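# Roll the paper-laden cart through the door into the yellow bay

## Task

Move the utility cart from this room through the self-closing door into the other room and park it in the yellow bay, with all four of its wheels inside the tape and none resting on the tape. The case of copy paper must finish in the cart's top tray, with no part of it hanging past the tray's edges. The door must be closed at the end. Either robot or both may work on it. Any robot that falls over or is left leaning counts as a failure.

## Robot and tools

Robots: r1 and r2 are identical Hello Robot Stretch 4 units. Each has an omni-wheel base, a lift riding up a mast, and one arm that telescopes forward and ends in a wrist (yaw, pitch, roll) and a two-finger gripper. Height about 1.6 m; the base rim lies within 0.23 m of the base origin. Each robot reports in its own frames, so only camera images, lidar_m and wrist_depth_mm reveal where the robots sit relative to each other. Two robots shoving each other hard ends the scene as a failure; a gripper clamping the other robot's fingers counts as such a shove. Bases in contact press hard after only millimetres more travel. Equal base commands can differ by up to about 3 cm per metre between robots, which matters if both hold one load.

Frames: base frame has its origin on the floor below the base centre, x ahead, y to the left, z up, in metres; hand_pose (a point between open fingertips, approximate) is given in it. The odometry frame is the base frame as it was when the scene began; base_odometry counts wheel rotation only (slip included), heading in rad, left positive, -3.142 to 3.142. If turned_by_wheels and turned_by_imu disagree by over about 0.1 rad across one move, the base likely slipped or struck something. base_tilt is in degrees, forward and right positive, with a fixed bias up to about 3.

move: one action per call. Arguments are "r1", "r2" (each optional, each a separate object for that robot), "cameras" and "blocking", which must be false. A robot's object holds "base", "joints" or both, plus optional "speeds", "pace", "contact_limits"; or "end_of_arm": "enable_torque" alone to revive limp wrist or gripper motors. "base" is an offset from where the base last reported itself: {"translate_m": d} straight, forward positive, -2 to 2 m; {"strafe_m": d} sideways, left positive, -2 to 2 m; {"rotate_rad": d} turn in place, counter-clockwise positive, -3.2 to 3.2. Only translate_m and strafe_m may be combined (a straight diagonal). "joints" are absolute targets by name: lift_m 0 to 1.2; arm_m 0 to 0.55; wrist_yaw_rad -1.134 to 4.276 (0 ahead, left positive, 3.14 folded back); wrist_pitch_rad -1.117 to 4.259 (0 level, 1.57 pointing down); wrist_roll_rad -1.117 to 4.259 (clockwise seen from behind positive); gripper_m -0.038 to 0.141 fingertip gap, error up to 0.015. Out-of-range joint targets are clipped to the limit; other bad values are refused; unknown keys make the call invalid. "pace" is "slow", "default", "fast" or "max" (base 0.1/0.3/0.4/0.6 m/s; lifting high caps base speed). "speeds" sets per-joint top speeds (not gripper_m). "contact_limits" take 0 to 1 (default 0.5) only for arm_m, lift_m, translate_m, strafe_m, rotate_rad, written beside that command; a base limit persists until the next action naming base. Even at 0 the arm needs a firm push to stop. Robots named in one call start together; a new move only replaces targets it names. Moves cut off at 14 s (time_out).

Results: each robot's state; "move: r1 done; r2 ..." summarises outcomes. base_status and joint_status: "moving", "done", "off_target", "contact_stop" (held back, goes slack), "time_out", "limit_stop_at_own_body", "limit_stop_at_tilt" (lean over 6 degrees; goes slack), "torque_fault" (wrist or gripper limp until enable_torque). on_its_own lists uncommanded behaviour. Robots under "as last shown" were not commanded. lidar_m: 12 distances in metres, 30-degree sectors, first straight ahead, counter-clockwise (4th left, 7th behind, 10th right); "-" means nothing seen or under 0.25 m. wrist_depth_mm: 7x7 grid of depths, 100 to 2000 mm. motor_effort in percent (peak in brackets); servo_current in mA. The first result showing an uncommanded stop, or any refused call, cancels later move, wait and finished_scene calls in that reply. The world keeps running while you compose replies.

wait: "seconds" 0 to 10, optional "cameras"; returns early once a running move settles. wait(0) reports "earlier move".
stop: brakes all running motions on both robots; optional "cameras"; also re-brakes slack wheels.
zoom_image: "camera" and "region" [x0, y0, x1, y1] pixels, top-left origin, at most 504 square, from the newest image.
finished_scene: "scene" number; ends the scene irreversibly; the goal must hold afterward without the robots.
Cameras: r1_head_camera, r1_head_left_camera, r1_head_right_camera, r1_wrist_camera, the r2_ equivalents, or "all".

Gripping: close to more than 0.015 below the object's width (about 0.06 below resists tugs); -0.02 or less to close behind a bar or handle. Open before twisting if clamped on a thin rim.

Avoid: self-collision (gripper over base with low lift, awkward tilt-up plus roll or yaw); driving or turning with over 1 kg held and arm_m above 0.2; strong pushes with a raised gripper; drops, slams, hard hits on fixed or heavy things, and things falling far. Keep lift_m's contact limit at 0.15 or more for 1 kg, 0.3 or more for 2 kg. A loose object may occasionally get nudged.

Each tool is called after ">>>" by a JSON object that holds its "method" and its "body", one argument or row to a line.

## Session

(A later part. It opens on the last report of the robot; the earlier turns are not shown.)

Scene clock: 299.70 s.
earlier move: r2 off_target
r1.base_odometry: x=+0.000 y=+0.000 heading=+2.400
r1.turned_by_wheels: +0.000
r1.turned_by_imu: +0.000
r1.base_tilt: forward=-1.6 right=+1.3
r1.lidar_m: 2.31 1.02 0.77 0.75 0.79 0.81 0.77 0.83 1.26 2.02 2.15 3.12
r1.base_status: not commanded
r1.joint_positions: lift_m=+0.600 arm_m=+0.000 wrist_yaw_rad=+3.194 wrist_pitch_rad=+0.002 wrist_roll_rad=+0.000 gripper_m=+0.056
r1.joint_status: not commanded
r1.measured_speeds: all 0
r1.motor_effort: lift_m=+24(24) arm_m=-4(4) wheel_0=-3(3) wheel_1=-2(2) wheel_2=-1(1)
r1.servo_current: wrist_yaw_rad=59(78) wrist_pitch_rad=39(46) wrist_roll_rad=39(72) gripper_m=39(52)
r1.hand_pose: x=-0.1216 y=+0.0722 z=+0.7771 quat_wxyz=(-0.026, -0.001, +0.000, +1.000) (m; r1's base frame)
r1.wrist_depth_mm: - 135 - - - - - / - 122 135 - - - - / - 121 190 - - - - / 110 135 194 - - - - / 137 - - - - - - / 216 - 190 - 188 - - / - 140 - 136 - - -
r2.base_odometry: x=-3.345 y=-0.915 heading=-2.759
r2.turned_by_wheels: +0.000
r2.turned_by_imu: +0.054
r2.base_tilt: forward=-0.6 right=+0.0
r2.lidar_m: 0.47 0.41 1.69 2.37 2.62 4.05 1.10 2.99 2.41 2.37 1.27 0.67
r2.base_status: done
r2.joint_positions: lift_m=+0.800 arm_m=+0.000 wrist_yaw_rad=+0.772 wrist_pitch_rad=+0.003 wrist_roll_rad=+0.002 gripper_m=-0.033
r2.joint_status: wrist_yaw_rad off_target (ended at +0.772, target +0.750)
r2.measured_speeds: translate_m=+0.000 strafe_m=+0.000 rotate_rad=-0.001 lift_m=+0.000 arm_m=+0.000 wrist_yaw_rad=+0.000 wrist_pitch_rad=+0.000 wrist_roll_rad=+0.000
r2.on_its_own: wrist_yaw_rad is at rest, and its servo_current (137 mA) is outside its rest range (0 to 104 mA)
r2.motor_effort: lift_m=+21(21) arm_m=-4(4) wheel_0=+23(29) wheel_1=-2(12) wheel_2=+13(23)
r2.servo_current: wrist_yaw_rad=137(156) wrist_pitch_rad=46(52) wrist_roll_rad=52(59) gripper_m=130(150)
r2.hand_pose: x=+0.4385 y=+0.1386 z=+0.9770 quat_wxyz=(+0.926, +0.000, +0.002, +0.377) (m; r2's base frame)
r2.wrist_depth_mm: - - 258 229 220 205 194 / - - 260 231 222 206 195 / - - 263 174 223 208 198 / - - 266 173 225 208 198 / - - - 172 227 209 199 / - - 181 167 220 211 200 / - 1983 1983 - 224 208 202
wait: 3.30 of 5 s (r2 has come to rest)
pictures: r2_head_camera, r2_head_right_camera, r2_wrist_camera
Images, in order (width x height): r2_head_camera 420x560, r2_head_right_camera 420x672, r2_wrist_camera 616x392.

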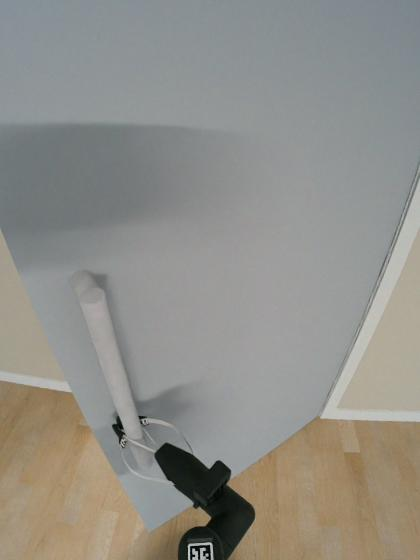

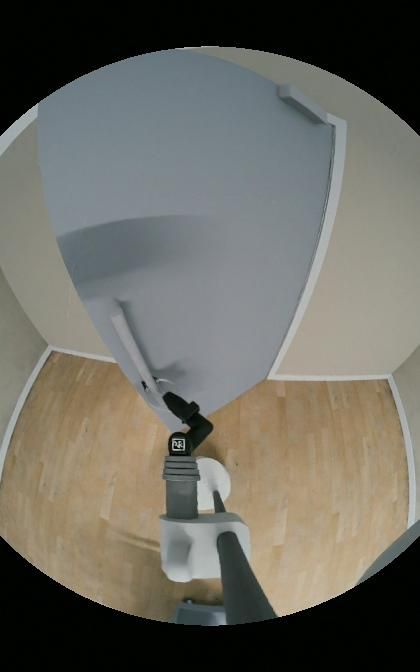

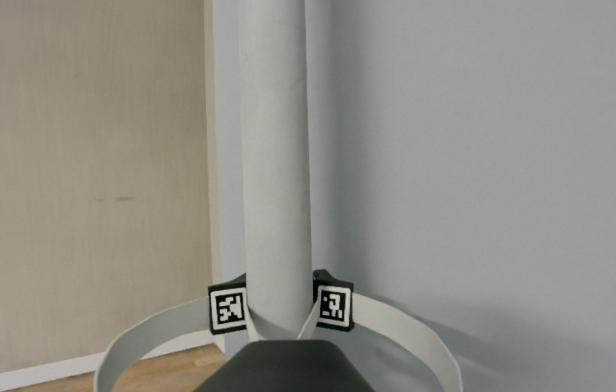

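>>> {"method": "move", "body": {
  "blocking": false,
  "r2": {"base":{"translate_m":-0.117,"strafe_m":-0.22},"joints":{"wrist_yaw_rad":0.93},"pace":"slow","speeds":{"wrist_yaw_rad":0.08}}
}}

>>> {"method": "wait", "body": {
  "seconds": 5,
  "cameras": ["r2_wrist_camera","r2_head_camera"]
}}

Scene clock: 309.40 s.
move: r2 moving
r1: as last shown
r1.lidar_m: 2.33 1.01 0.78 0.75 0.81 0.76 0.78 0.83 1.26 2.03 2.13 3.12
r1.servo_current: wrist_yaw_rad=52(52) wrist_pitch_rad=46(52) wrist_roll_rad=39(59) gripper_m=46(46)
r1.wrist_depth_mm: - 135 - - - - - / - 122 135 - - - - / - 121 190 - - - - / 110 136 193 - - - - / 137 - - - - - - / 215 - 190 - 188 - - / - 141 - 137 - - -
r2.base_odometry: x=-3.344 y=-0.903 heading=-2.757
r2.turned_by_wheels: +0.002
r2.turned_by_imu: +0.030
r2.base_tilt: forward=-0.7 right=+0.0
r2.lidar_m: 0.48 0.36 1.77 2.37 2.68 4.29 1.11 2.91 2.39 2.35 1.22 0.63
r2.base_status: translate_m moving; strafe_m moving
r2.joint_positions: lift_m=+0.800 arm_m=+0.000 wrist_yaw_rad=+0.799 wrist_pitch_rad=+0.003 wrist_roll_rad=+0.002 gripper_m=-0.033
r2.joint_status: wrist_yaw_rad moving
r2.measured_speeds: translate_m=-0.023 strafe_m=-0.043 rotate_rad=-0.001 lift_m=+0.000 arm_m=+0.000 wrist_yaw_rad=+0.084 wrist_pitch_rad=+0.000 wrist_roll_rad=+0.000
r2.motor_effort: lift_m=+21(21) arm_m=-4(4) wheel_0=+20(22) wheel_1=-8(10) wheel_2=+17(20)
r2.servo_current: wrist_yaw_rad=78(111) wrist_pitch_rad=39(46) wrist_roll_rad=52(59) gripper_m=130(137)
r2.hand_pose: x=+0.4347 y=+0.1456 z=+0.9770 quat_wxyz=(+0.921, +0.000, +0.002, +0.389) (m; r2's base frame)
r2.wrist_depth_mm: - - - 167 219 203 190 / - - - 163 220 203 193 / - - - 167 223 206 193 / - - - 167 224 206 196 / - - - 167 226 207 196 / - - 183 167 180 209 197 / - - - - 225 202 198
pictures: none

Scene clock: 312.70 s.
earlier move: r2 done
r1.base_odometry: x=+0.000 y=+0.000 heading=+2.400
r1.turned_by_wheels: +0.000
r1.turned_by_imu: +0.000
r1.base_tilt: forward=-1.6 right=+1.3
r1.lidar_m: 2.34 1.02 0.78 0.75 0.82 0.78 0.75 0.84 1.22 2.02 2.15 3.11
r1.base_status: not commanded
r1.joint_positions: lift_m=+0.600 arm_m=+0.000 wrist_yaw_rad=+3.194 wrist_pitch_rad=+0.002 wrist_roll_rad=+0.000 gripper_m=+0.056
r1.joint_status: not commanded
r1.measured_speeds: all 0
r1.motor_effort: lift_m=+24(24) arm_m=-4(4) wheel_0=-2(3) wheel_1=-2(2) wheel_2=-1(1)
r1.servo_current: wrist_yaw_rad=46(72) wrist_pitch_rad=33(52) wrist_roll_rad=46(65) gripper_m=33(52)
r1.hand_pose: x=-0.1216 y=+0.0722 z=+0.7771 quat_wxyz=(-0.026, -0.001, +0.000, +1.000) (m; r1's base frame)
r1.wrist_depth_mm: - 135 - - - - - / - 122 135 - - - - / - 121 190 - - - - / 110 136 194 - - - - / 137 - - - - - - / 216 - 190 - 187 - - / - 140 - 137 - - -
r2.base_odometry: x=-3.320 y=-0.668 heading=-2.757
r2.turned_by_wheels: -0.001
r2.turned_by_imu: +0.373
r2.base_tilt: forward=-0.6 right=+0.0
r2.lidar_m: 0.43 0.38 2.57 2.69 3.76 1.21 3.01 2.24 2.18 1.27 0.85 0.50
r2.base_status: done
r2.joint_positions: lift_m=+0.800 arm_m=+0.000 wrist_yaw_rad=+0.947 wrist_pitch_rad=+0.003 wrist_roll_rad=+0.002 gripper_m=-0.033
r2.joint_status: all done
r2.measured_speeds: translate_m=-0.001 strafe_m=+0.000 rotate_rad=-0.002 lift_m=+0.000 arm_m=+0.000 wrist_yaw_rad=+0.000 wrist_pitch_rad=+0.000 wrist_roll_rad=+0.000
r2.motor_effort: lift_m=+21(21) arm_m=+2(4) wheel_0=+17(30) wheel_1=-7(10) wheel_2=+13(22)
r2.servo_current: wrist_yaw_rad=104(150) wrist_pitch_rad=46(52) wrist_roll_rad=26(59) gripper_m=137(143)
r2.hand_pose: x=+0.4103 y=+0.1830 z=+0.9770 quat_wxyz=(+0.890, +0.000, +0.002, +0.456) (m; r2's base frame)
r2.wrist_depth_mm: - - - 164 208 175 - / - - - 164 209 174 156 / - - - 165 216 176 - / - - - 166 213 176 - / - - - 166 215 176 - / - - 186 167 179 178 - / - - - - 211 170 -
wait: 3.30 of 5 s (r2 has come to rest)
pictures: r2_head_camera, r2_wrist_camera
Images, in order (width x height): r2_head_camera 420x560, r2_wrist_camera 616x392.

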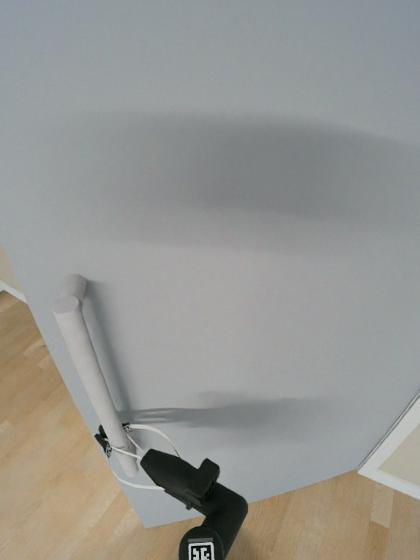

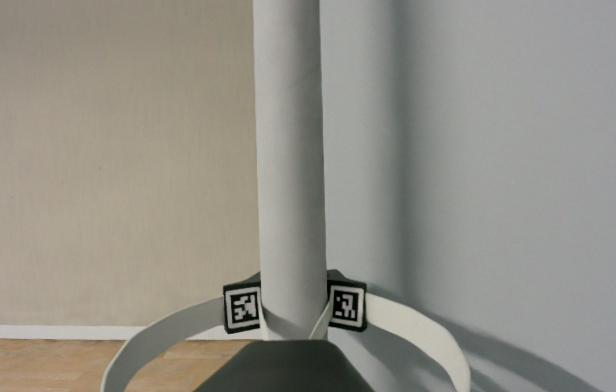

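>>> {"method": "move", "body": {
  "blocking": false,
  "r2": {"base":{"translate_m":-0.058,"strafe_m":0.136},"joints":{"wrist_yaw_rad":0.45},"pace":"slow","speeds":{"wrist_yaw_rad":0.25}}
}}

>>> {"method": "wait", "body": {
  "seconds": 5,
  "cameras": ["r2_wrist_camera","r2_head_camera","r2_head_right_camera"]
}}

Scene clock: 330.20 s.
move: r2 moving
r1: as last shown
r1.lidar_m: 2.35 1.01 0.75 0.74 0.79 0.78 0.77 0.83 1.26 2.02 2.13 3.12
r1.servo_current: wrist_yaw_rad=39(59) wrist_pitch_rad=39(46) wrist_roll_rad=26(65) gripper_m=39(46)
r1.wrist_depth_mm: - 135 - - - - - / - 122 135 - - - - / - 121 190 - - - - / 110 136 195 - - - - / 137 - - - - - - / 215 - 189 - 187 - - / - 140 - 137 - - -
r2.base_odometry: x=-3.311 y=-0.677 heading=-2.755
r2.turned_by_wheels: +0.003
r2.turned_by_imu: +0.009
r2.base_tilt: forward=-0.7 right=+0.0
r2.lidar_m: 0.46 0.39 2.56 2.68 3.81 1.22 3.03 2.25 2.18 1.28 0.81 0.50
r2.base_status: translate_m moving; strafe_m moving
r2.joint_positions: lift_m=+0.800 arm_m=+0.000 wrist_yaw_rad=+0.870 wrist_pitch_rad=+0.003 wrist_roll_rad=+0.002 gripper_m=-0.033
r2.joint_status: wrist_yaw_rad moving
r2.measured_speeds: translate_m=-0.020 strafe_m=+0.046 rotate_rad=+0.001 lift_m=+0.000 arm_m=+0.000 wrist_yaw_rad=-0.228 wrist_pitch_rad=+0.000 wrist_roll_rad=+0.000
r2.motor_effort: lift_m=+21(21) arm_m=-3(4) wheel_0=+11(13) wheel_1=+6(7) wheel_2=+19(20)
r2.servo_current: wrist_yaw_rad=559(559) wrist_pitch_rad=39(46) wrist_roll_rad=46(52) gripper_m=130(137)
r2.hand_pose: x=+0.4237 y=+0.1641 z=+0.9770 quat_wxyz=(+0.907, +0.000, +0.002, +0.421) (m; r2's base frame)
r2.wrist_depth_mm: - - - 165 208 178 - / - - - 166 208 179 159 / - - - 166 216 177 - / - - - 167 213 178 159 / - - - 167 213 175 - / - - 182 167 198 180 - / - - - - 211 168 -
pictures: none

Scene clock: 332.47 s.
earlier move: r2 done
r1.base_odometry: x=+0.000 y=+0.000 heading=+2.400
r1.turned_by_wheels: +0.000
r1.turned_by_imu: +0.000
r1.base_tilt: forward=-1.6 right=+1.3
r1.lidar_m: 2.32 1.03 0.77 0.75 0.83 0.81 0.77 0.83 1.26 2.00 2.16 3.15
r1.base_status: not commanded
r1.joint_positions: lift_m=+0.600 arm_m=+0.000 wrist_yaw_rad=+3.194 wrist_pitch_rad=+0.002 wrist_roll_rad=+0.000 gripper_m=+0.056
r1.joint_status: not commanded
r1.measured_speeds: all 0
r1.motor_effort: lift_m=+24(24) arm_m=-4(4) wheel_0=-2(3) wheel_1=-2(2) wheel_2=-1(1)
r1.servo_current: wrist_yaw_rad=52(59) wrist_pitch_rad=39(52) wrist_roll_rad=52(72) gripper_m=46(52)
r1.hand_pose: x=-0.1216 y=+0.0722 z=+0.7771 quat_wxyz=(-0.026, -0.001, +0.000, +1.000) (m; r1's base frame)
r1.wrist_depth_mm: - 135 - - - - - / - 122 135 - - - - / - 121 190 - - - - / 110 135 195 - - - - / 137 - - - - - - / 216 - 190 - 187 - - / - 141 - 137 - - -
r2.base_odometry: x=-3.215 y=-0.772 heading=-2.757
r2.turned_by_wheels: -0.003
r2.turned_by_imu: +0.000
r2.base_tilt: forward=-0.6 right=+0.1
r2.lidar_m: 0.38 1.55 2.48 2.64 3.77 1.12 3.11 2.33 2.25 1.41 0.86 0.53
r2.base_status: done
r2.joint_positions: lift_m=+0.800 arm_m=+0.000 wrist_yaw_rad=+0.450 wrist_pitch_rad=+0.003 wrist_roll_rad=+0.002 gripper_m=-0.033
r2.joint_status: all done
r2.measured_speeds: all 0
r2.motor_effort: lift_m=+21(21) arm_m=-4(4) wheel_0=-9(13) wheel_1=+0(7) wheel_2=+10(22)
r2.servo_current: wrist_yaw_rad=39(559) wrist_pitch_rad=46(52) wrist_roll_rad=46(59) gripper_m=130(143)
r2.hand_pose: x=+0.4686 y=+0.0468 z=+0.9770 quat_wxyz=(+0.975, +0.000, +0.002, +0.223) (m; r2's base frame)
r2.wrist_depth_mm: - - - 163 226 212 202 / - - - 162 228 213 - / - - - 166 230 215 204 / - - - 164 232 216 206 / - - - 167 232 216 207 / - - 184 167 179 216 208 / - 1983 - - 232 213 210
wait: 2.27 of 5 s (r2 has come to rest)
pictures: r2_head_camera, r2_head_right_camera, r2_wrist_camera
Images, in order (width x height): r2_head_camera 420x560, r2_head_right_camera 420x672, r2_wrist_camera 616x392.

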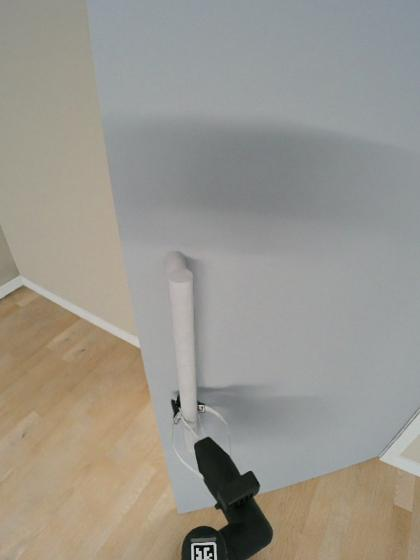

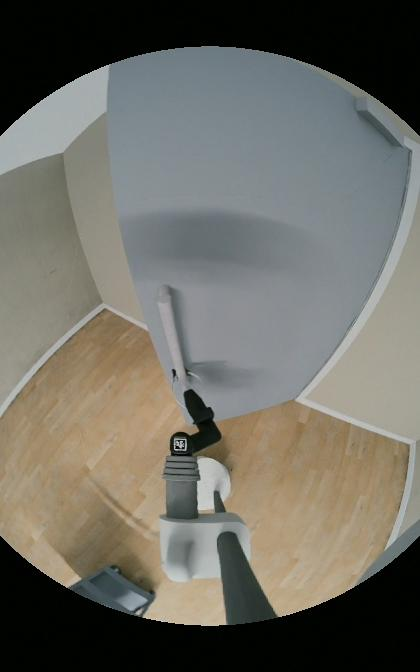

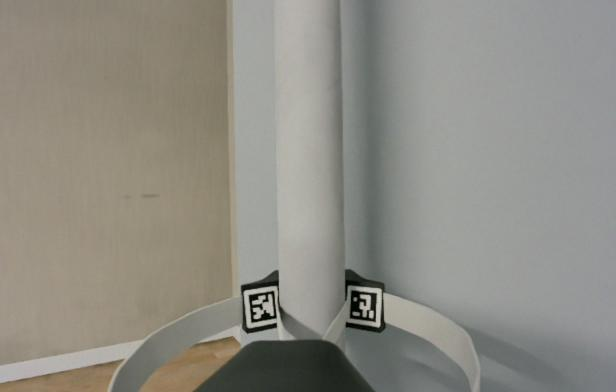

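>>> {"method": "move", "body": {
  "blocking": false,
  "r2": {"base":{"translate_m":-0.138,"strafe_m":-0.152},"joints":{"wrist_yaw_rad":0.65},"pace":"slow","speeds":{"wrist_yaw_rad":0.1}}
}}

>>> {"method": "wait", "body": {
  "seconds": 5,
  "cameras": ["r2_wrist_camera","r2_head_camera"]
}}

Scene clock: 346.80 s.
move: r2 moving
r1: as last shown
r1.lidar_m: 2.33 1.01 0.77 0.73 0.80 0.79 0.75 0.82 1.25 2.02 2.16 3.14
r1.motor_effort: lift_m=+24(24) arm_m=-4(4) wheel_0=-3(3) wheel_1=-2(2) wheel_2=-1(1)
r1.servo_current: wrist_yaw_rad=59(59) wrist_pitch_rad=39(46) wrist_roll_rad=65(65) gripper_m=39(46)
r1.wrist_depth_mm: - 135 - - - - - / - 122 135 - - - - / - 121 190 - - - - / 110 136 194 - - - - / 137 - - - - - - / 216 - 190 - 187 - - / - 140 - 137 - - -
r2.base_odometry: x=-3.211 y=-0.760 heading=-2.757
r2.turned_by_wheels: +0.000
r2.turned_by_imu: +0.001
r2.base_tilt: forward=-0.6 right=+0.1
r2.lidar_m: 0.40 1.57 2.48 2.64 3.75 1.07 3.08 2.33 2.24 1.41 0.87 0.54
r2.base_status: translate_m moving; strafe_m moving
r2.joint_positions: lift_m=+0.800 arm_m=+0.000 wrist_yaw_rad=+0.480 wrist_pitch_rad=+0.003 wrist_roll_rad=+0.002 gripper_m=-0.033
r2.joint_status: wrist_yaw_rad moving
r2.measured_speeds: translate_m=-0.034 strafe_m=-0.037 rotate_rad=+0.001 lift_m=+0.000 arm_m=+0.000 wrist_yaw_rad=+0.095 wrist_pitch_rad=+0.000 wrist_roll_rad=+0.000
r2.motor_effort: lift_m=+21(21) arm_m=-4(4) wheel_0=-5(11) wheel_1=-14(14) wheel_2=+14(16)
r2.servo_current: wrist_yaw_rad=98(98) wrist_pitch_rad=39(46) wrist_roll_rad=46(59) gripper_m=137(137)
r2.hand_pose: x=+0.4671 y=+0.0557 z=+0.9770 quat_wxyz=(+0.971, +0.000, +0.002, +0.238) (m; r2's base frame)
r2.wrist_depth_mm: - - - 163 226 211 201 / - - - 163 227 212 203 / - - - 164 229 214 203 / - - - 164 230 213 204 / - - - 166 232 216 206 / - - 185 167 179 215 206 / - 1983 - - 232 212 207
pictures: none

Scene clock: 350.97 s.
earlier move: r2 off_target
r1.base_odometry: x=+0.000 y=+0.000 heading=+2.400
r1.turned_by_wheels: +0.000
r1.turned_by_imu: +0.000
r1.base_tilt: forward=-1.6 right=+1.3
r1.lidar_m: 2.36 1.01 0.75 0.75 0.80 0.80 0.77 0.84 1.24 2.03 2.14 3.13
r1.base_status: not commanded
r1.joint_positions: lift_m=+0.600 arm_m=+0.000 wrist_yaw_rad=+3.194 wrist_pitch_rad=+0.002 wrist_roll_rad=+0.000 gripper_m=+0.056
r1.joint_status: not commanded
r1.measured_speeds: all 0
r1.motor_effort: lift_m=+24(24) arm_m=-4(4) wheel_0=-2(3) wheel_1=-2(2) wheel_2=-1(1)
r1.servo_current: wrist_yaw_rad=52(65) wrist_pitch_rad=39(52) wrist_roll_rad=52(65) gripper_m=33(46)
r1.hand_pose: x=-0.1216 y=+0.0722 z=+0.7771 quat_wxyz=(-0.026, -0.001, +0.000, +1.000) (m; r1's base frame)
r1.wrist_depth_mm: - 135 - - - - - / - 122 135 - - - - / - 121 190 - - - - / 110 136 194 - - - - / 136 - - - - - - / 216 - 190 - 187 - - / - 141 - 137 - - -
r2.base_odometry: x=-3.144 y=-0.580 heading=-2.755
r2.turned_by_wheels: +0.002
r2.turned_by_imu: +0.038
r2.base_tilt: forward=-0.6 right=+0.0
r2.lidar_m: 0.38 0.40 2.68 2.88 1.11 1.09 2.71 2.08 2.07 1.39 1.06 0.57
r2.base_status: done
r2.joint_positions: lift_m=+0.800 arm_m=+0.000 wrist_yaw_rad=+0.672 wrist_pitch_rad=+0.003 wrist_roll_rad=+0.002 gripper_m=-0.033
r2.joint_status: wrist_yaw_rad off_target (ended at +0.672, target +0.650)
r2.measured_speeds: translate_m=-0.001 strafe_m=+0.001 rotate_rad=+0.000 lift_m=+0.000 arm_m=+0.000 wrist_yaw_rad=+0.000 wrist_pitch_rad=+0.000 wrist_roll_rad=+0.000
r2.on_its_own: wrist_yaw_rad is at rest, and its servo_current (130 mA) is outside its rest range (0 to 104 mA)
r2.motor_effort: lift_m=+21(21) arm_m=-3(4) wheel_0=+15(26) wheel_1=+2(14) wheel_2=+11(19)
r2.servo_current: wrist_yaw_rad=130(143) wrist_pitch_rad=39(52) wrist_roll_rad=46(65) gripper_m=124(143)
r2.hand_pose: x=+0.4510 y=+0.1112 z=+0.9770 quat_wxyz=(+0.944, +0.000, +0.002, +0.330) (m; r2's base frame)
r2.wrist_depth_mm: - - - 163 216 197 - / - - - 163 218 198 185 / - - - 168 220 200 186 / - - - 169 220 201 187 / - - - 169 223 202 187 / - - 184 169 215 204 189 / - - - - 223 199 191
wait: 4.17 of 5 s (r2 has come to rest)
pictures: r2_head_camera, r2_wrist_camera
Images, in order (width x height): r2_head_camera 420x560, r2_wrist_camera 616x392.

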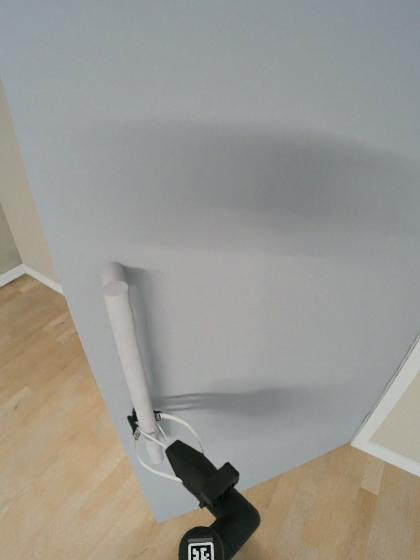

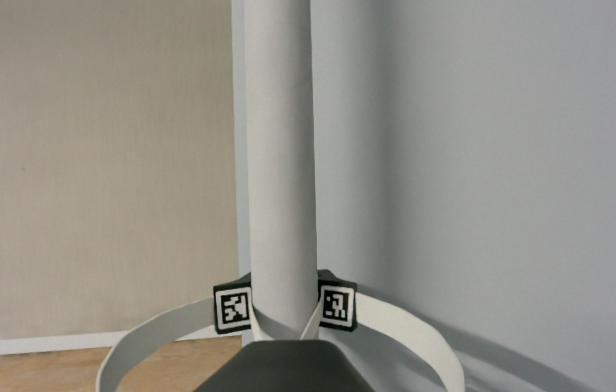

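>>> {"method": "move", "body": {
  "blocking": false,
  "r2": {"base":{"translate_m":-0.27,"strafe_m":-0.16},"joints":{"wrist_yaw_rad":0.62},"pace":"slow","speeds":{"wrist_yaw_rad":0.1}}
}}

>>> {"method": "wait", "body": {
  "seconds": 6,
  "cameras": ["r2_wrist_camera","r2_head_camera","r2_head_right_camera"]
}}

Scene clock: 366.53 s.
move: r2 moving
r1: as last shown
r1.lidar_m: 2.35 1.02 0.75 0.75 0.81 0.79 0.77 0.83 1.22 2.02 2.16 3.14
r1.servo_current: wrist_yaw_rad=39(65) wrist_pitch_rad=46(52) wrist_roll_rad=52(59) gripper_m=39(46)
r1.wrist_depth_mm: - 135 - - - - - / - 122 135 - - - - / - 121 190 - - - - / 110 136 193 - - - - / 137 - - - - - - / 215 - 190 - 187 - - / - 141 - 137 - - -
r2.base_odometry: x=-3.136 y=-0.568 heading=-2.752
r2.turned_by_wheels: +0.003
r2.turned_by_imu: +0.012
r2.base_tilt: forward=-0.7 right=+0.0
r2.lidar_m: 0.39 0.39 2.68 2.87 1.10 1.09 2.70 2.09 2.07 1.40 1.05 0.58
r2.base_status: translate_m moving; strafe_m moving
r2.joint_positions: lift_m=+0.800 arm_m=+0.000 wrist_yaw_rad=+0.670 wrist_pitch_rad=+0.003 wrist_roll_rad=+0.002 gripper_m=-0.033
r2.joint_status: wrist_yaw_rad moving
r2.measured_speeds: translate_m=-0.051 strafe_m=-0.029 rotate_rad=-0.005 lift_m=+0.000 arm_m=+0.000 wrist_yaw_rad=+0.000 wrist_pitch_rad=+0.000 wrist_roll_rad=+0.000
r2.motor_effort: lift_m=+21(21) arm_m=-3(4) wheel_0=+12(16) wheel_1=-5(10) wheel_2=+23(23)
r2.servo_current: wrist_yaw_rad=514(520) wrist_pitch_rad=39(52) wrist_roll_rad=52(59) gripper_m=130(130)
r2.hand_pose: x=+0.4512 y=+0.1106 z=+0.9770 quat_wxyz=(+0.944, +0.000, +0.002, +0.329) (m; r2's base frame)
r2.wrist_depth_mm: - - - 163 216 196 - / - - - 163 218 199 186 / - - - 168 220 200 187 / - - - 168 220 201 188 / - - - 168 224 202 187 / - - 184 167 215 203 189 / - - - - 223 198 190
pictures: none

Scene clock: 370.33 s.
earlier move: r2 off_target
r1.base_odometry: x=+0.000 y=+0.000 heading=+2.400
r1.turned_by_wheels: +0.000
r1.turned_by_imu: +0.000
r1.base_tilt: forward=-1.6 right=+1.3
r1.lidar_m: 2.36 1.01 0.79 0.74 0.82 0.78 0.77 0.82 1.26 2.03 2.15 3.15
r1.base_status: not commanded
r1.joint_positions: lift_m=+0.600 arm_m=+0.000 wrist_yaw_rad=+3.194 wrist_pitch_rad=+0.002 wrist_roll_rad=+0.000 gripper_m=+0.056
r1.joint_status: not commanded
r1.measured_speeds: all 0
r1.motor_effort: lift_m=+24(24) arm_m=-4(4) wheel_0=-3(3) wheel_1=-2(2) wheel_2=-1(1)
r1.servo_current: wrist_yaw_rad=52(85) wrist_pitch_rad=46(52) wrist_roll_rad=46(72) gripper_m=33(46)
r1.hand_pose: x=-0.1216 y=+0.0722 z=+0.7771 quat_wxyz=(-0.026, -0.001, +0.000, +1.000) (m; r1's base frame)
r1.wrist_depth_mm: - 135 - - - - - / - 122 135 - - - - / - 121 190 - - - - / 110 136 194 - - - - / 137 - - - - - - / 216 - 190 - 187 - - / - 140 - 136 - - -
r2.base_odometry: x=-2.955 y=-0.330 heading=-2.752
r2.turned_by_wheels: +0.000
r2.turned_by_imu: +0.103
r2.base_tilt: forward=-0.7 right=+0.0
r2.lidar_m: 0.37 0.41 2.95 3.33 1.03 4.14 2.19 1.81 1.79 1.36 1.14 0.64
r2.base_status: done
r2.joint_positions: lift_m=+0.800 arm_m=+0.000 wrist_yaw_rad=+0.658 wrist_pitch_rad=+0.003 wrist_roll_rad=+0.002 gripper_m=-0.033
r2.joint_status: wrist_yaw_rad off_target (ended at +0.658, target +0.620)
r2.measured_speeds: all 0
r2.on_its_own: wrist_yaw_rad is at rest, and its servo_current (286 mA) is outside its rest range (0 to 104 mA)
r2.motor_effort: lift_m=+21(21) arm_m=-4(4) wheel_0=+19(24) wheel_1=-2(11) wheel_2=+15(26)
r2.servo_current: wrist_yaw_rad=286(520) wrist_pitch_rad=39(52) wrist_roll_rad=46(65) gripper_m=124(137)
r2.hand_pose: x=+0.4526 y=+0.1072 z=+0.9771 quat_wxyz=(+0.946, +0.000, +0.002, +0.323) (m; r2's base frame)
r2.wrist_depth_mm: - - 254 231 224 212 204 / - - 255 234 227 213 - / - - 258 172 227 214 206 / - - 260 172 229 216 207 / - - 262 171 232 217 208 / - - 181 166 226 219 210 / - 1921 1808 - 231 215 210
wait: 3.80 of 6 s (r2 has come to rest)
pictures: r2_head_camera, r2_head_right_camera, r2_wrist_camera
Images, in order (width x height): r2_head_camera 420x560, r2_head_right_camera 420x672, r2_wrist_camera 616x392.

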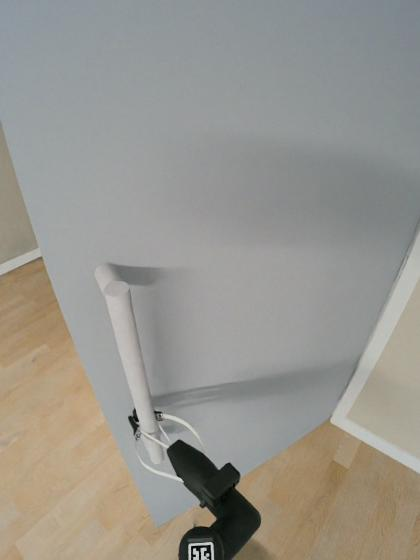

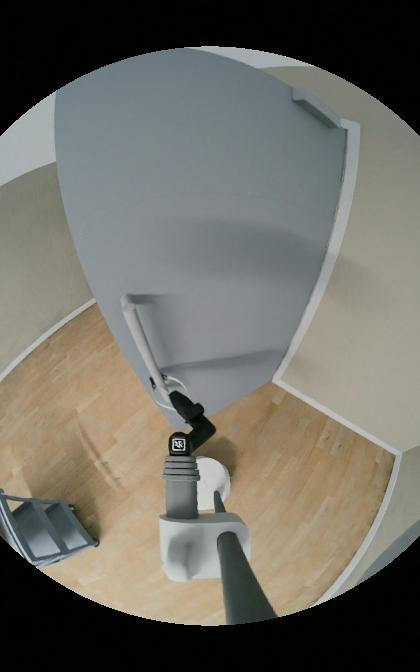

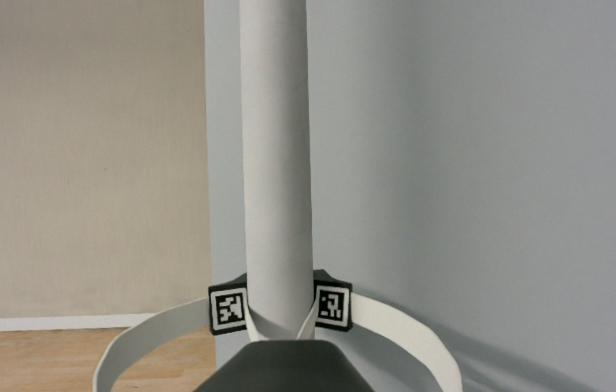

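>>> {"method": "move", "body": {
  "blocking": false,
  "r2": {"base":{"translate_m":-0.25,"strafe_m":-0.2},"joints":{"wrist_yaw_rad":0.68},"pace":"slow","speeds":{"wrist_yaw_rad":0.1}}
}}

>>> {"method": "wait", "body": {
  "seconds": 6,
  "cameras": ["r2_wrist_camera","r2_head_camera","r2_head_right_camera"]
}}

Scene clock: 381.20 s.
move: r2 moving
r1: as last shown
r1.base_tilt: forward=-1.6 right=+1.2
r1.lidar_m: 2.35 1.04 0.78 0.75 0.80 0.79 0.77 0.83 1.25 2.03 2.16 3.13
r1.servo_current: wrist_yaw_rad=46(65) wrist_pitch_rad=46(52) wrist_roll_rad=39(59) gripper_m=52(52)
r1.wrist_depth_mm: - 135 - - - - - / - 122 135 - - - - / - 121 190 - - - - / 110 135 193 - - - - / 137 - - - - - - / 215 - 190 - 188 - - / - 140 - 137 - - -
r2.base_odometry: x=-2.949 y=-0.318 heading=-2.750
r2.turned_by_wheels: +0.002
r2.turned_by_imu: +0.003
r2.base_tilt: forward=-0.7 right=+0.0
r2.lidar_m: 0.39 0.40 2.95 3.33 1.02 4.13 2.17 1.81 1.77 1.38 1.14 0.64
r2.base_status: translate_m moving; strafe_m moving
r2.joint_positions: lift_m=+0.800 arm_m=+0.000 wrist_yaw_rad=+0.678 wrist_pitch_rad=+0.003 wrist_roll_rad=+0.002 gripper_m=-0.033
r2.joint_status: wrist_yaw_rad moving
r2.measured_speeds: translate_m=-0.041 strafe_m=-0.033 rotate_rad=+0.001 lift_m=+0.000 arm_m=+0.000 wrist_yaw_rad=+0.086 wrist_pitch_rad=+0.000 wrist_roll_rad=+0.000
r2.motor_effort: lift_m=+21(21) arm_m=-3(4) wheel_0=+18(22) wheel_1=-8(8) wheel_2=+19(20)
r2.servo_current: wrist_yaw_rad=20(280) wrist_pitch_rad=39(46) wrist_roll_rad=33(52) gripper_m=117(130)
r2.hand_pose: x=+0.4504 y=+0.1127 z=+0.9771 quat_wxyz=(+0.943, +0.000, +0.002, +0.332) (m; r2's base frame)
r2.wrist_depth_mm: - - - 163 224 212 204 / - - 256 163 228 215 - / - - 260 168 228 215 206 / - - 260 168 229 216 207 / - - - 165 231 217 208 / - - 183 167 227 219 210 / - 1921 1808 - 232 216 210
pictures: none

Scene clock: 385.10 s.
earlier move: r2 done
r1.base_odometry: x=+0.000 y=+0.000 heading=+2.400
r1.turned_by_wheels: +0.000
r1.turned_by_imu: +0.000
r1.base_tilt: forward=-1.6 right=+1.3
r1.lidar_m: 2.36 1.01 0.79 0.75 0.79 0.81 0.77 0.84 1.24 2.02 2.15 3.14
r1.base_status: not commanded
r1.joint_positions: lift_m=+0.600 arm_m=+0.000 wrist_yaw_rad=+3.194 wrist_pitch_rad=+0.002 wrist_roll_rad=+0.000 gripper_m=+0.056
r1.joint_status: not commanded
r1.measured_speeds: all 0
r1.motor_effort: lift_m=+24(24) arm_m=-4(4) wheel_0=-2(3) wheel_1=-2(2) wheel_2=-1(1)
r1.servo_current: wrist_yaw_rad=33(65) wrist_pitch_rad=39(52) wrist_roll_rad=39(65) gripper_m=46(52)
r1.hand_pose: x=-0.1216 y=+0.0722 z=+0.7771 quat_wxyz=(-0.026, -0.001, +0.000, +1.000) (m; r1's base frame)
r1.wrist_depth_mm: - 135 - - - - - / - 122 135 - - - - / - 121 190 - - - - / 110 136 193 - - - - / 137 - - - - - - / 216 - 190 - 187 - - / - 140 - 136 - - -
r2.base_odometry: x=-2.801 y=-0.050 heading=-2.752
r2.turned_by_wheels: -0.002
r2.turned_by_imu: +0.002
r2.base_tilt: forward=-0.7 right=+0.0
r2.lidar_m: 0.38 0.41 3.27 1.19 1.06 3.33 1.79 1.47 1.48 1.44 1.18 0.88
r2.base_status: done
r2.joint_positions: lift_m=+0.800 arm_m=+0.000 wrist_yaw_rad=+0.691 wrist_pitch_rad=+0.003 wrist_roll_rad=+0.002 gripper_m=-0.033
r2.joint_status: all done
r2.measured_speeds: all 0
r2.motor_effort: lift_m=+21(21) arm_m=-3(4) wheel_0=+5(23) wheel_1=-6(11) wheel_2=+10(20)
r2.servo_current: wrist_yaw_rad=72(280) wrist_pitch_rad=39(46) wrist_roll_rad=46(59) gripper_m=117(130)
r2.hand_pose: x=+0.4489 y=+0.1164 z=+0.9771 quat_wxyz=(+0.941, +0.000, +0.002, +0.339) (m; r2's base frame)
r2.wrist_depth_mm: - - 236 161 246 249 254 / - - 237 162 247 250 257 / - - 239 163 248 253 256 / - - 239 166 250 255 258 / - - 242 166 251 257 259 / - - 185 166 178 259 259 / - - 244 - 254 259 263
wait: 3.90 of 6 s (r2 has come to rest)
pictures: r2_head_camera, r2_head_right_camera, r2_wrist_camera
Images, in order (width x height): r2_head_camera 420x560, r2_head_right_camera 420x672, r2_wrist_camera 616x392.

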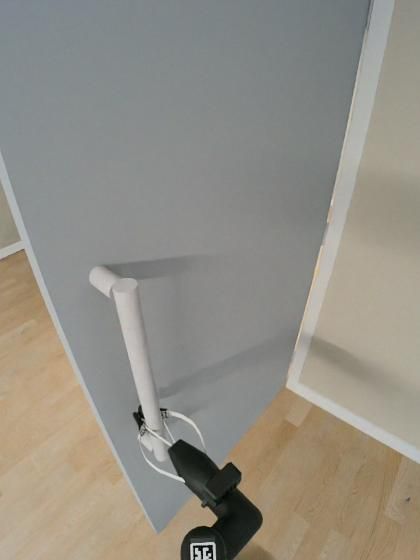

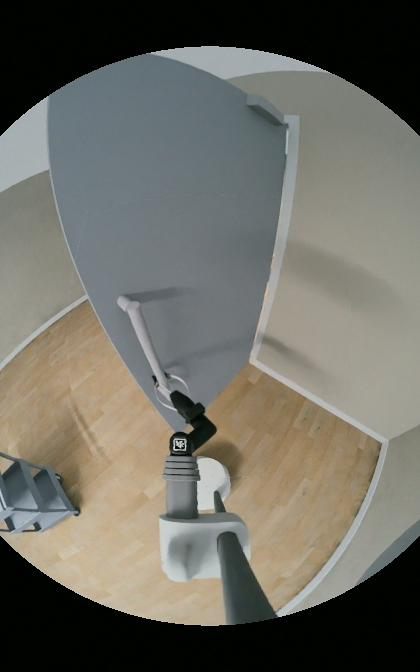

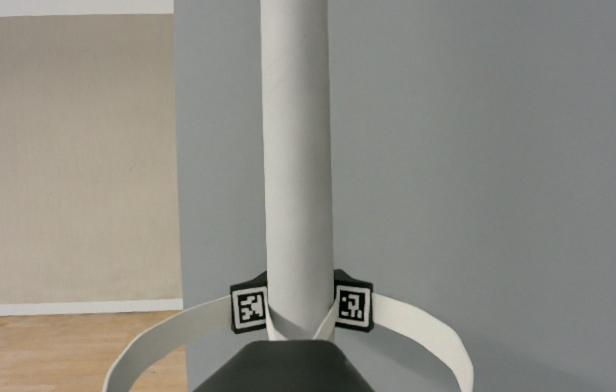

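>>> {"method": "move", "body": {
  "blocking": false,
  "r2": {"base":{"translate_m":-0.12,"strafe_m":-0.31},"joints":{"wrist_yaw_rad":0.97},"pace":"slow","speeds":{"wrist_yaw_rad":0.1}}
}}

>>> {"method": "wait", "body": {
  "seconds": 6,
  "cameras": ["r2_wrist_camera","r2_head_camera","r2_head_right_camera","r1_head_camera","r1_head_left_camera"]
}}

Scene clock: 391.60 s.
move: r2 moving
r1: as last shown
r1.lidar_m: 2.33 1.00 0.78 0.73 0.83 0.79 0.77 0.84 1.24 2.02 2.16 3.12
r1.motor_effort: lift_m=+24(24) arm_m=-4(4) wheel_0=-3(3) wheel_1=-2(2) wheel_2=-1(1)
r1.servo_current: wrist_yaw_rad=46(65) wrist_pitch_rad=46(46) wrist_roll_rad=46(52) gripper_m=39(46)
r1.wrist_depth_mm: - 135 - - - - - / - 123 135 - - - - / - 121 190 - - - - / 110 135 194 - - - - / 137 - - - - - - / 216 - 190 - 187 - - / - 140 - 137 - - -
r2.base_odometry: x=-2.801 y=-0.037 heading=-2.751
r2.turned_by_wheels: +0.001
r2.turned_by_imu: +0.001
r2.base_tilt: forward=-0.6 right=+0.0
r2.lidar_m: 0.39 0.42 3.26 1.18 1.08 3.30 1.77 1.46 1.45 1.44 1.18 0.89
r2.base_status: translate_m moving; strafe_m moving
r2.joint_positions: lift_m=+0.800 arm_m=+0.000 wrist_yaw_rad=+0.721 wrist_pitch_rad=+0.003 wrist_roll_rad=+0.002 gripper_m=-0.033
r2.joint_status: wrist_yaw_rad moving
r2.measured_speeds: translate_m=-0.018 strafe_m=-0.046 rotate_rad=-0.001 lift_m=+0.000 arm_m=+0.000 wrist_yaw_rad=+0.094 wrist_pitch_rad=+0.000 wrist_roll_rad=+0.000
r2.motor_effort: lift_m=+21(21) arm_m=-4(4) wheel_0=+9(12) wheel_1=-12(12) wheel_2=+14(14)
r2.servo_current: wrist_yaw_rad=85(104) wrist_pitch_rad=39(46) wrist_roll_rad=52(65) gripper_m=117(124)
r2.hand_pose: x=+0.4452 y=+0.1247 z=+0.9771 quat_wxyz=(+0.936, +0.000, +0.002, +0.353) (m; r2's base frame)
r2.wrist_depth_mm: - - 236 161 244 249 251 / - - 238 163 245 249 252 / - - 240 164 247 250 253 / - - 241 165 248 251 255 / - - 243 166 249 253 257 / - - 184 166 178 255 258 / - - 244 - 252 255 259
pictures: none

Scene clock: 395.80 s.
earlier move: r2 done
r1.base_odometry: x=+0.000 y=+0.000 heading=+2.400
r1.turned_by_wheels: +0.000
r1.turned_by_imu: +0.000
r1.base_tilt: forward=-1.6 right=+1.3
r1.lidar_m: 2.35 1.01 0.77 0.75 0.82 0.78 0.75 0.84 1.25 2.03 2.17 3.17
r1.base_status: not commanded
r1.joint_positions: lift_m=+0.600 arm_m=+0.000 wrist_yaw_rad=+3.194 wrist_pitch_rad=+0.002 wrist_roll_rad=+0.000 gripper_m=+0.056
r1.joint_status: not commanded
r1.measured_speeds: all 0
r1.motor_effort: lift_m=+24(24) arm_m=-4(4) wheel_0=-2(3) wheel_1=-2(2) wheel_2=-1(1)
r1.servo_current: wrist_yaw_rad=52(72) wrist_pitch_rad=46(59) wrist_roll_rad=59(65) gripper_m=46(52)
r1.hand_pose: x=-0.1216 y=+0.0722 z=+0.7771 quat_wxyz=(-0.026, -0.001, +0.000, +1.000) (m; r1's base frame)
r1.wrist_depth_mm: - 135 - - - - - / - 122 135 - - - - / - 121 190 - - - - / 110 136 195 - - - - / 137 - - - - - - / 216 - 190 - 187 - - / - 141 - 137 - - -
r2.base_odometry: x=-2.808 y=+0.282 heading=-2.751
r2.turned_by_wheels: +0.000
r2.turned_by_imu: +0.195
r2.base_tilt: forward=-0.7 right=+0.0
r2.lidar_m: 0.50 0.39 3.56 1.32 4.81 2.05 1.35 1.23 1.26 1.11 1.00 0.95
r2.base_status: done
r2.joint_positions: lift_m=+0.800 arm_m=+0.000 wrist_yaw_rad=+0.975 wrist_pitch_rad=+0.003 wrist_roll_rad=+0.002 gripper_m=-0.033
r2.joint_status: all done
r2.measured_speeds: all 0
r2.motor_effort: lift_m=+19(21) arm_m=-6(7) wheel_0=+7(19) wheel_1=-6(21) wheel_2=+12(30)
r2.servo_current: wrist_yaw_rad=39(104) wrist_pitch_rad=39(46) wrist_roll_rad=52(65) gripper_m=124(124)
r2.hand_pose: x=+0.4053 y=+0.1895 z=+0.9772 quat_wxyz=(+0.884, +0.000, +0.002, +0.468) (m; r2's base frame)
r2.wrist_depth_mm: - - 255 163 231 220 213 / - - 256 163 232 222 213 / - - 257 165 233 224 216 / - - - 165 234 225 217 / - - - 165 236 225 219 / - - 183 166 181 225 219 / 1983 - 262 - 236 224 221
wait: 4.20 of 6 s (r2 has come to rest)
pictures: r1_head_camera, r1_head_left_camera, r2_head_camera, r2_head_right_camera, r2_wrist_camera
Images, in order (width x height): r1_head_camera 420x560, r1_head_left_camera 420x672, r2_head_camera 420x560, r2_head_right_camera 420x672, r2_wrist_camera 616x392.

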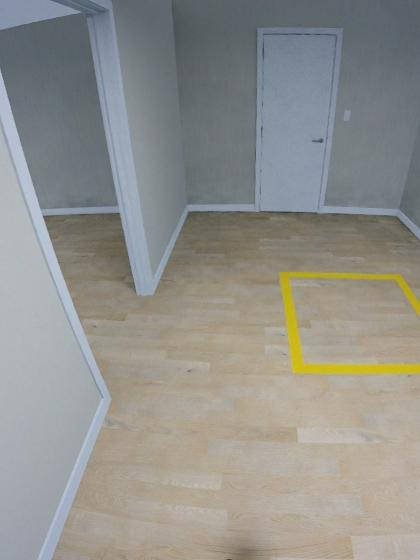

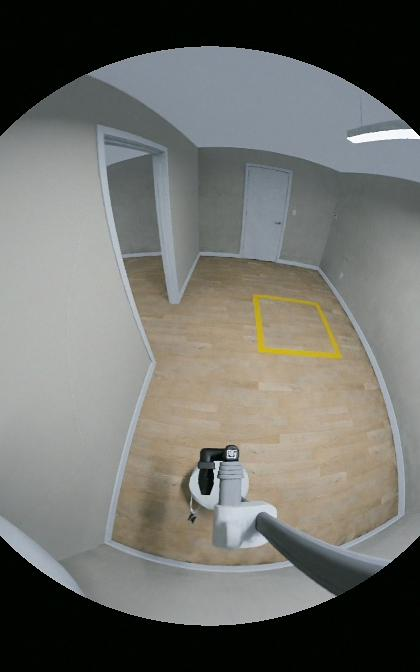

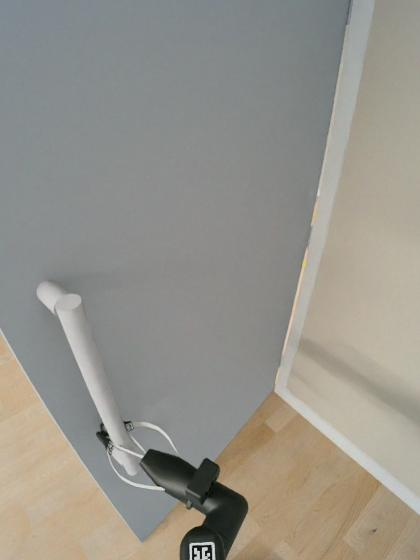

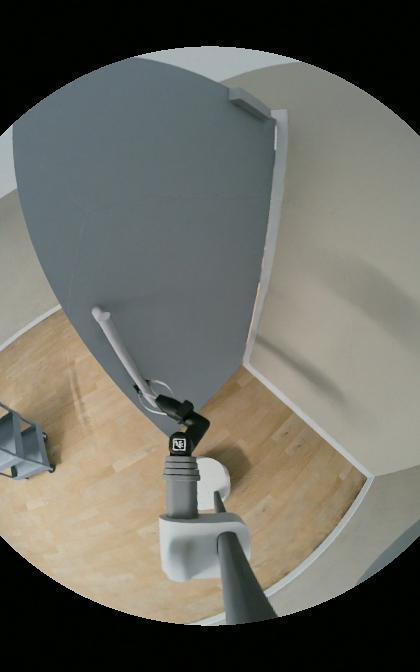

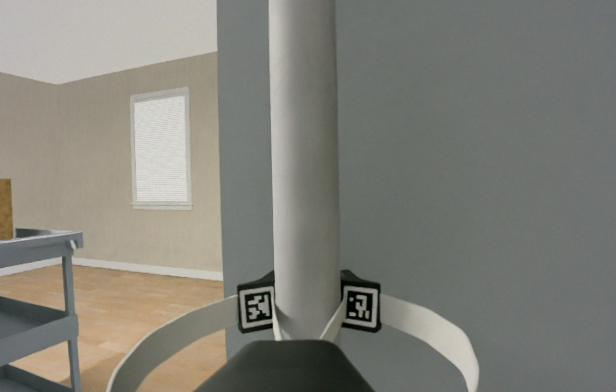

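>>> {"method": "move", "body": {
  "blocking": false,
  "r1": {"base":{"translate_m":1.58,"strafe_m":-0.2}}
}}

>>> {"method": "wait", "body": {
  "seconds": 8
}}

>>> {"method": "move", "body": {
  "blocking": false,
  "r1": {"base":{"rotate_rad":1.5},"joints":{"lift_m":0.687,"wrist_yaw_rad":0.0,"gripper_m":0.09}}
}}

>>> {"method": "wait", "body": {
  "seconds": 3,
  "cameras": ["r1_head_camera","r2_wrist_camera"]
}}

>>> {"method": "wait", "body": {
  "seconds": 1
}}

Scene clock: 414.17 s.
move: r1 moving
r1.base_odometry: x=-0.020 y=+0.024 heading=+2.400
r1.turned_by_wheels: +0.000
r1.turned_by_imu: +0.000
r1.base_tilt: forward=-1.6 right=+1.3
r1.lidar_m: 2.34 1.01 0.77 0.73 0.78 0.82 0.79 0.86 1.28 2.02 2.15 3.16
r1.base_status: translate_m moving; strafe_m moving
r1.joint_positions: lift_m=+0.600 arm_m=+0.000 wrist_yaw_rad=+3.194 wrist_pitch_rad=+0.002 wrist_roll_rad=+0.000 gripper_m=+0.056
r1.joint_status: not commanded
r1.measured_speeds: translate_m=+0.121 strafe_m=-0.015 rotate_rad=+0.003 lift_m=+0.000 arm_m=+0.000 wrist_yaw_rad=+0.000 wrist_pitch_rad=+0.000 wrist_roll_rad=+0.000
r1.motor_effort: lift_m=+24(24) arm_m=-4(4) wheel_0=+6(9) wheel_1=+4(6) wheel_2=-8(10)
r1.servo_current: wrist_yaw_rad=52(59) wrist_pitch_rad=46(46) wrist_roll_rad=46(59) gripper_m=46(46)
r1.hand_pose: x=-0.1216 y=+0.0722 z=+0.7771 quat_wxyz=(-0.026, -0.001, +0.000, +1.000) (m; r1's base frame)
r1.wrist_depth_mm: - 135 - - - - - / - 121 135 - - - - / - 123 187 - - - - / 111 135 199 - - - - / 137 - - - - - - / 215 - 190 - 187 - - / - 140 - 137 - - -
r2: as last shown
r2.turned_by_imu: +0.001
r2.base_tilt: forward=-0.6 right=+0.0
r2.lidar_m: 0.52 0.37 3.57 1.35 4.79 2.03 1.34 1.23 1.25 1.11 1.01 0.95
r2.motor_effort: lift_m=+19(19) arm_m=-6(7) wheel_0=+6(7) wheel_1=-5(6) wheel_2=+11(12)
r2.servo_current: wrist_yaw_rad=52(59) wrist_pitch_rad=46(46) wrist_roll_rad=39(59) gripper_m=117(124)
r2.wrist_depth_mm: - - 253 162 231 220 213 / - - 255 164 231 222 214 / - - 258 165 233 224 216 / - - - 165 233 226 217 / - - - 168 236 225 217 / - - 183 167 180 225 220 / - 1983 260 - 236 224 220
pictures: none

Scene clock: 420.47 s.
earlier move: r1 done
r1.base_odometry: x=-1.030 y=+1.215 heading=+2.400
r1.turned_by_wheels: +0.000
r1.turned_by_imu: -0.001
r1.base_tilt: forward=-1.6 right=+1.3
r1.lidar_m: 2.33 1.13 0.98 1.80 0.96 1.32 2.36 2.58 1.99 1.95 2.07 2.40
r1.base_status: done
r1.joint_positions: lift_m=+0.600 arm_m=+0.000 wrist_yaw_rad=+3.194 wrist_pitch_rad=+0.002 wrist_roll_rad=+0.000 gripper_m=+0.056
r1.joint_status: not commanded
r1.measured_speeds: all 0
r1.motor_effort: lift_m=+24(24) arm_m=-4(4) wheel_0=+3(9) wheel_1=+1(6) wheel_2=+0(10)
r1.servo_current: wrist_yaw_rad=52(72) wrist_pitch_rad=46(52) wrist_roll_rad=46(72) gripper_m=39(52)
r1.hand_pose: x=-0.1216 y=+0.0722 z=+0.7772 quat_wxyz=(-0.026, -0.001, +0.000, +1.000) (m; r1's base frame)
r1.wrist_depth_mm: - 135 - - - - - / - 123 147 - - - - / - 121 191 - - - - / 111 135 207 - - - - / 216 - - - - - - / - - 193 - 187 - - / 1708 1708 1708 153 1808 1661 -
r2.base_odometry: x=-2.808 y=+0.282 heading=-2.751
r2.turned_by_wheels: +0.000
r2.turned_by_imu: +0.001
r2.base_tilt: forward=-0.7 right=+0.0
r2.lidar_m: 0.52 0.36 3.54 1.35 4.79 2.02 1.33 1.23 1.27 1.10 1.01 0.98
r2.base_status: not commanded
r2.joint_positions: lift_m=+0.800 arm_m=+0.000 wrist_yaw_rad=+0.975 wrist_pitch_rad=+0.003 wrist_roll_rad=+0.002 gripper_m=-0.033
r2.joint_status: not commanded
r2.measured_speeds: all 0
r2.motor_effort: lift_m=+19(20) arm_m=-6(7) wheel_0=+6(7) wheel_1=-5(6) wheel_2=+11(12)
r2.servo_current: wrist_yaw_rad=46(59) wrist_pitch_rad=39(52) wrist_roll_rad=46(65) gripper_m=124(124)
r2.hand_pose: x=+0.4053 y=+0.1895 z=+0.9772 quat_wxyz=(+0.884, +0.000, +0.002, +0.468) (m; r2's base frame)
r2.wrist_depth_mm: - - 254 162 231 220 213 / - - 255 163 233 221 214 / - - 257 165 234 224 216 / - - - 165 235 225 216 / - - - 167 236 224 219 / - - 183 167 181 224 219 / - - 260 - 235 224 220
wait: 6.30 of 8 s (r1 has come to rest)
pictures: none

Scene clock: 420.97 s.
move: r1 moving
r1.base_odometry: x=-1.030 y=+1.215 heading=+2.652
r1.turned_by_wheels: +0.252
r1.turned_by_imu: +0.253
r1.base_tilt: forward=-1.6 right=+1.2
r1.lidar_m: 1.52 0.96 3.11 0.98 1.00 1.94 2.36 2.22 1.96 1.95 2.36 2.34
r1.base_status: rotate_rad moving
r1.joint_positions: lift_m=+0.638 arm_m=+0.000 wrist_yaw_rad=+2.607 wrist_pitch_rad=+0.002 wrist_roll_rad=+0.000 gripper_m=+0.074
r1.joint_status: lift_m moving; wrist_yaw_rad moving; gripper_m moving
r1.measured_speeds: translate_m=-0.001 strafe_m=+0.001 rotate_rad=+0.974 lift_m=+0.146 arm_m=+0.000 wrist_yaw_rad=-1.820 wrist_pitch_rad=+0.000 wrist_roll_rad=+0.000
r1.motor_effort: lift_m=+27(28) arm_m=-3(4) wheel_0=-7(8) wheel_1=-7(9) wheel_2=-8(8)
r1.servo_current: wrist_yaw_rad=91(117) wrist_pitch_rad=39(46) wrist_roll_rad=52(59) gripper_m=65(65)
r1.hand_pose: x=-0.0327 y=+0.2221 z=+0.8152 quat_wxyz=(+0.264, -0.001, +0.000, +0.965) (m; r1's base frame)
r1.wrist_depth_mm: - - - - - - - / - - - - - - - / - - - - - - - / - - - - - - - / - - - - - - - / - - 198 - 189 - - / - 1808 1863 143 1618 - -
r2: as last shown
r2.turned_by_imu: +0.000
r2.lidar_m: 0.50 0.37 3.57 1.35 4.78 2.05 1.35 1.23 1.23 1.10 0.99 0.96
r2.motor_effort: lift_m=+19(20) arm_m=-6(7) wheel_0=+7(7) wheel_1=-6(6) wheel_2=+11(12)
r2.servo_current: wrist_yaw_rad=52(52) wrist_pitch_rad=46(46) wrist_roll_rad=46(59) gripper_m=111(124)
r2.wrist_depth_mm: - - 254 162 230 220 213 / - - 255 163 232 222 213 / - - 257 165 233 223 216 / - - - 165 235 224 216 / - - - 168 236 224 218 / - - 183 166 180 224 219 / - 1921 260 - 236 224 220
pictures: none

Scene clock: 422.87 s.
earlier move: r1 done
r1.base_odometry: x=-1.030 y=+1.215 heading=-2.384
r1.turned_by_wheels: +1.247
r1.turned_by_imu: +1.254
r1.base_tilt: forward=-1.6 right=+1.3
r1.lidar_m: 3.10 0.98 1.18 2.35 2.43 2.04 1.93 2.04 2.40 2.36 1.22 0.97
r1.base_status: done
r1.joint_positions: lift_m=+0.687 arm_m=+0.000 wrist_yaw_rad=+0.003 wrist_pitch_rad=+0.002 wrist_roll_rad=+0.000 gripper_m=+0.090
r1.joint_status: all done
r1.measured_speeds: all 0
r1.motor_effort: lift_m=+23(28) arm_m=-3(4) wheel_0=-1(10) wheel_1=-2(9) wheel_2=+0(8)
r1.servo_current: wrist_yaw_rad=39(117) wrist_pitch_rad=39(46) wrist_roll_rad=52(72) gripper_m=39(72)
r1.hand_pose: x=+0.4595 y=-0.0867 z=+0.8642 quat_wxyz=(+1.000, +0.000, +0.001, +0.001) (m; r1's base frame)
r1.wrist_depth_mm: - - - - - - - / - - - - - - 640 / - - - - - - 661 / - - - - - - 661 / - - - - - - 654 / - 212 212 - 196 - 668 / - 181 1863 145 - 1756 -
r2.base_odometry: x=-2.808 y=+0.282 heading=-2.751
r2.turned_by_wheels: +0.000
r2.turned_by_imu: +0.000
r2.base_tilt: forward=-0.7 right=+0.0
r2.lidar_m: 0.52 0.38 3.57 1.36 4.81 2.05 1.34 1.21 1.27 1.11 1.00 0.94
r2.base_status: not commanded
r2.joint_positions: lift_m=+0.800 arm_m=+0.000 wrist_yaw_rad=+0.975 wrist_pitch_rad=+0.003 wrist_roll_rad=+0.002 gripper_m=-0.033
r2.joint_status: not commanded
r2.measured_speeds: all 0
r2.motor_effort: lift_m=+19(20) arm_m=-6(7) wheel_0=+6(7) wheel_1=-5(6) wheel_2=+11(12)
r2.servo_current: wrist_yaw_rad=46(65) wrist_pitch_rad=33(46) wrist_roll_rad=52(59) gripper_m=117(124)
r2.hand_pose: x=+0.4053 y=+0.1895 z=+0.9772 quat_wxyz=(+0.884, +0.000, +0.002, +0.468) (m; r2's base frame)
r2.wrist_depth_mm: - - 255 163 230 220 213 / - - 256 163 232 222 213 / - - 255 165 233 224 216 / - - - 164 234 225 217 / - - - 167 236 224 219 / - - 183 166 181 225 219 / - 1921 262 - 236 225 220
wait: 1.90 of 3 s (r1 has come to rest)
pictures: r1_head_camera, r2_wrist_camera
Images, in order (width x height): r1_head_camera 420x560, r2_wrist_camera 616x392.

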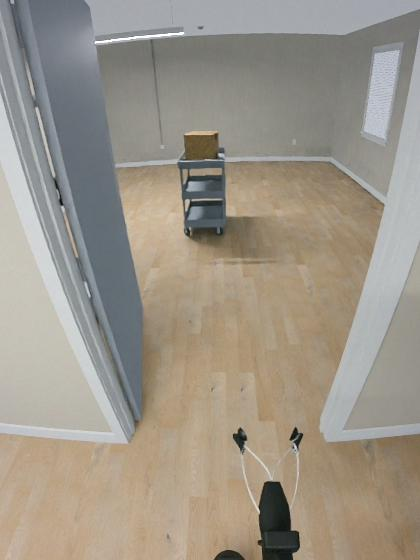

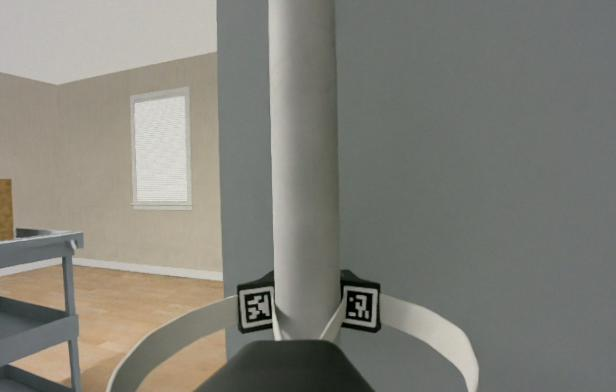

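Scene clock: 423.87 s.
r1.base_odometry: x=-1.030 y=+1.215 heading=-2.384
r1.turned_by_wheels: +0.000
r1.turned_by_imu: +0.000
r1.base_tilt: forward=-1.6 right=+1.3
r1.lidar_m: 3.09 0.97 1.21 2.35 2.43 2.02 1.93 2.05 2.42 2.36 1.20 0.95
r1.base_status: done
r1.joint_positions: lift_m=+0.687 arm_m=+0.000 wrist_yaw_rad=+0.003 wrist_pitch_rad=+0.002 wrist_roll_rad=+0.000 gripper_m=+0.090
r1.joint_status: all done
r1.measured_speeds: all 0
r1.motor_effort: lift_m=+23(28) arm_m=-4(4) wheel_0=-2(10) wheel_1=-2(9) wheel_2=+0(8)
r1.servo_current: wrist_yaw_rad=46(117) wrist_pitch_rad=39(46) wrist_roll_rad=52(72) gripper_m=46(72)
r1.hand_pose: x=+0.4595 y=-0.0867 z=+0.8642 quat_wxyz=(+1.000, +0.000, +0.001, +0.001) (m; r1's base frame)
r1.wrist_depth_mm: - - - - - - - / - - - - - - 654 / - - - - - - 668 / - - - - - - 661 / - - - - - - 668 / - 213 212 - 196 - 654 / - 181 1921 145 - 1756 -
r2.base_odometry: x=-2.808 y=+0.282 heading=-2.751
r2.turned_by_wheels: +0.000
r2.turned_by_imu: +0.000
r2.base_tilt: forward=-0.6 right=+0.0
r2.lidar_m: 0.52 0.38 3.56 1.34 4.78 2.02 1.30 1.21 1.26 1.12 0.99 0.95
r2.base_status: not commanded
r2.joint_positions: lift_m=+0.800 arm_m=+0.000 wrist_yaw_rad=+0.975 wrist_pitch_rad=+0.003 wrist_roll_rad=+0.002 gripper_m=-0.033
r2.joint_status: not commanded
r2.measured_speeds: all 0
r2.motor_effort: lift_m=+19(20) arm_m=-6(7) wheel_0=+6(7) wheel_1=-6(6) wheel_2=+11(12)
r2.servo_current: wrist_yaw_rad=52(65) wrist_pitch_rad=46(46) wrist_roll_rad=46(59) gripper_m=124(124)
r2.hand_pose: x=+0.4053 y=+0.1895 z=+0.9772 quat_wxyz=(+0.884, +0.000, +0.002, +0.468) (m; r2's base frame)
r2.wrist_depth_mm: - - 254 163 230 220 212 / - - 256 163 232 223 213 / - - 257 164 233 224 215 / - - - 164 234 226 217 / - - - 167 236 224 219 / - - 183 166 181 225 219 / - 1983 262 - 236 225 220
wait: 1.00 s; at rest by 0.27 s
pictures: none


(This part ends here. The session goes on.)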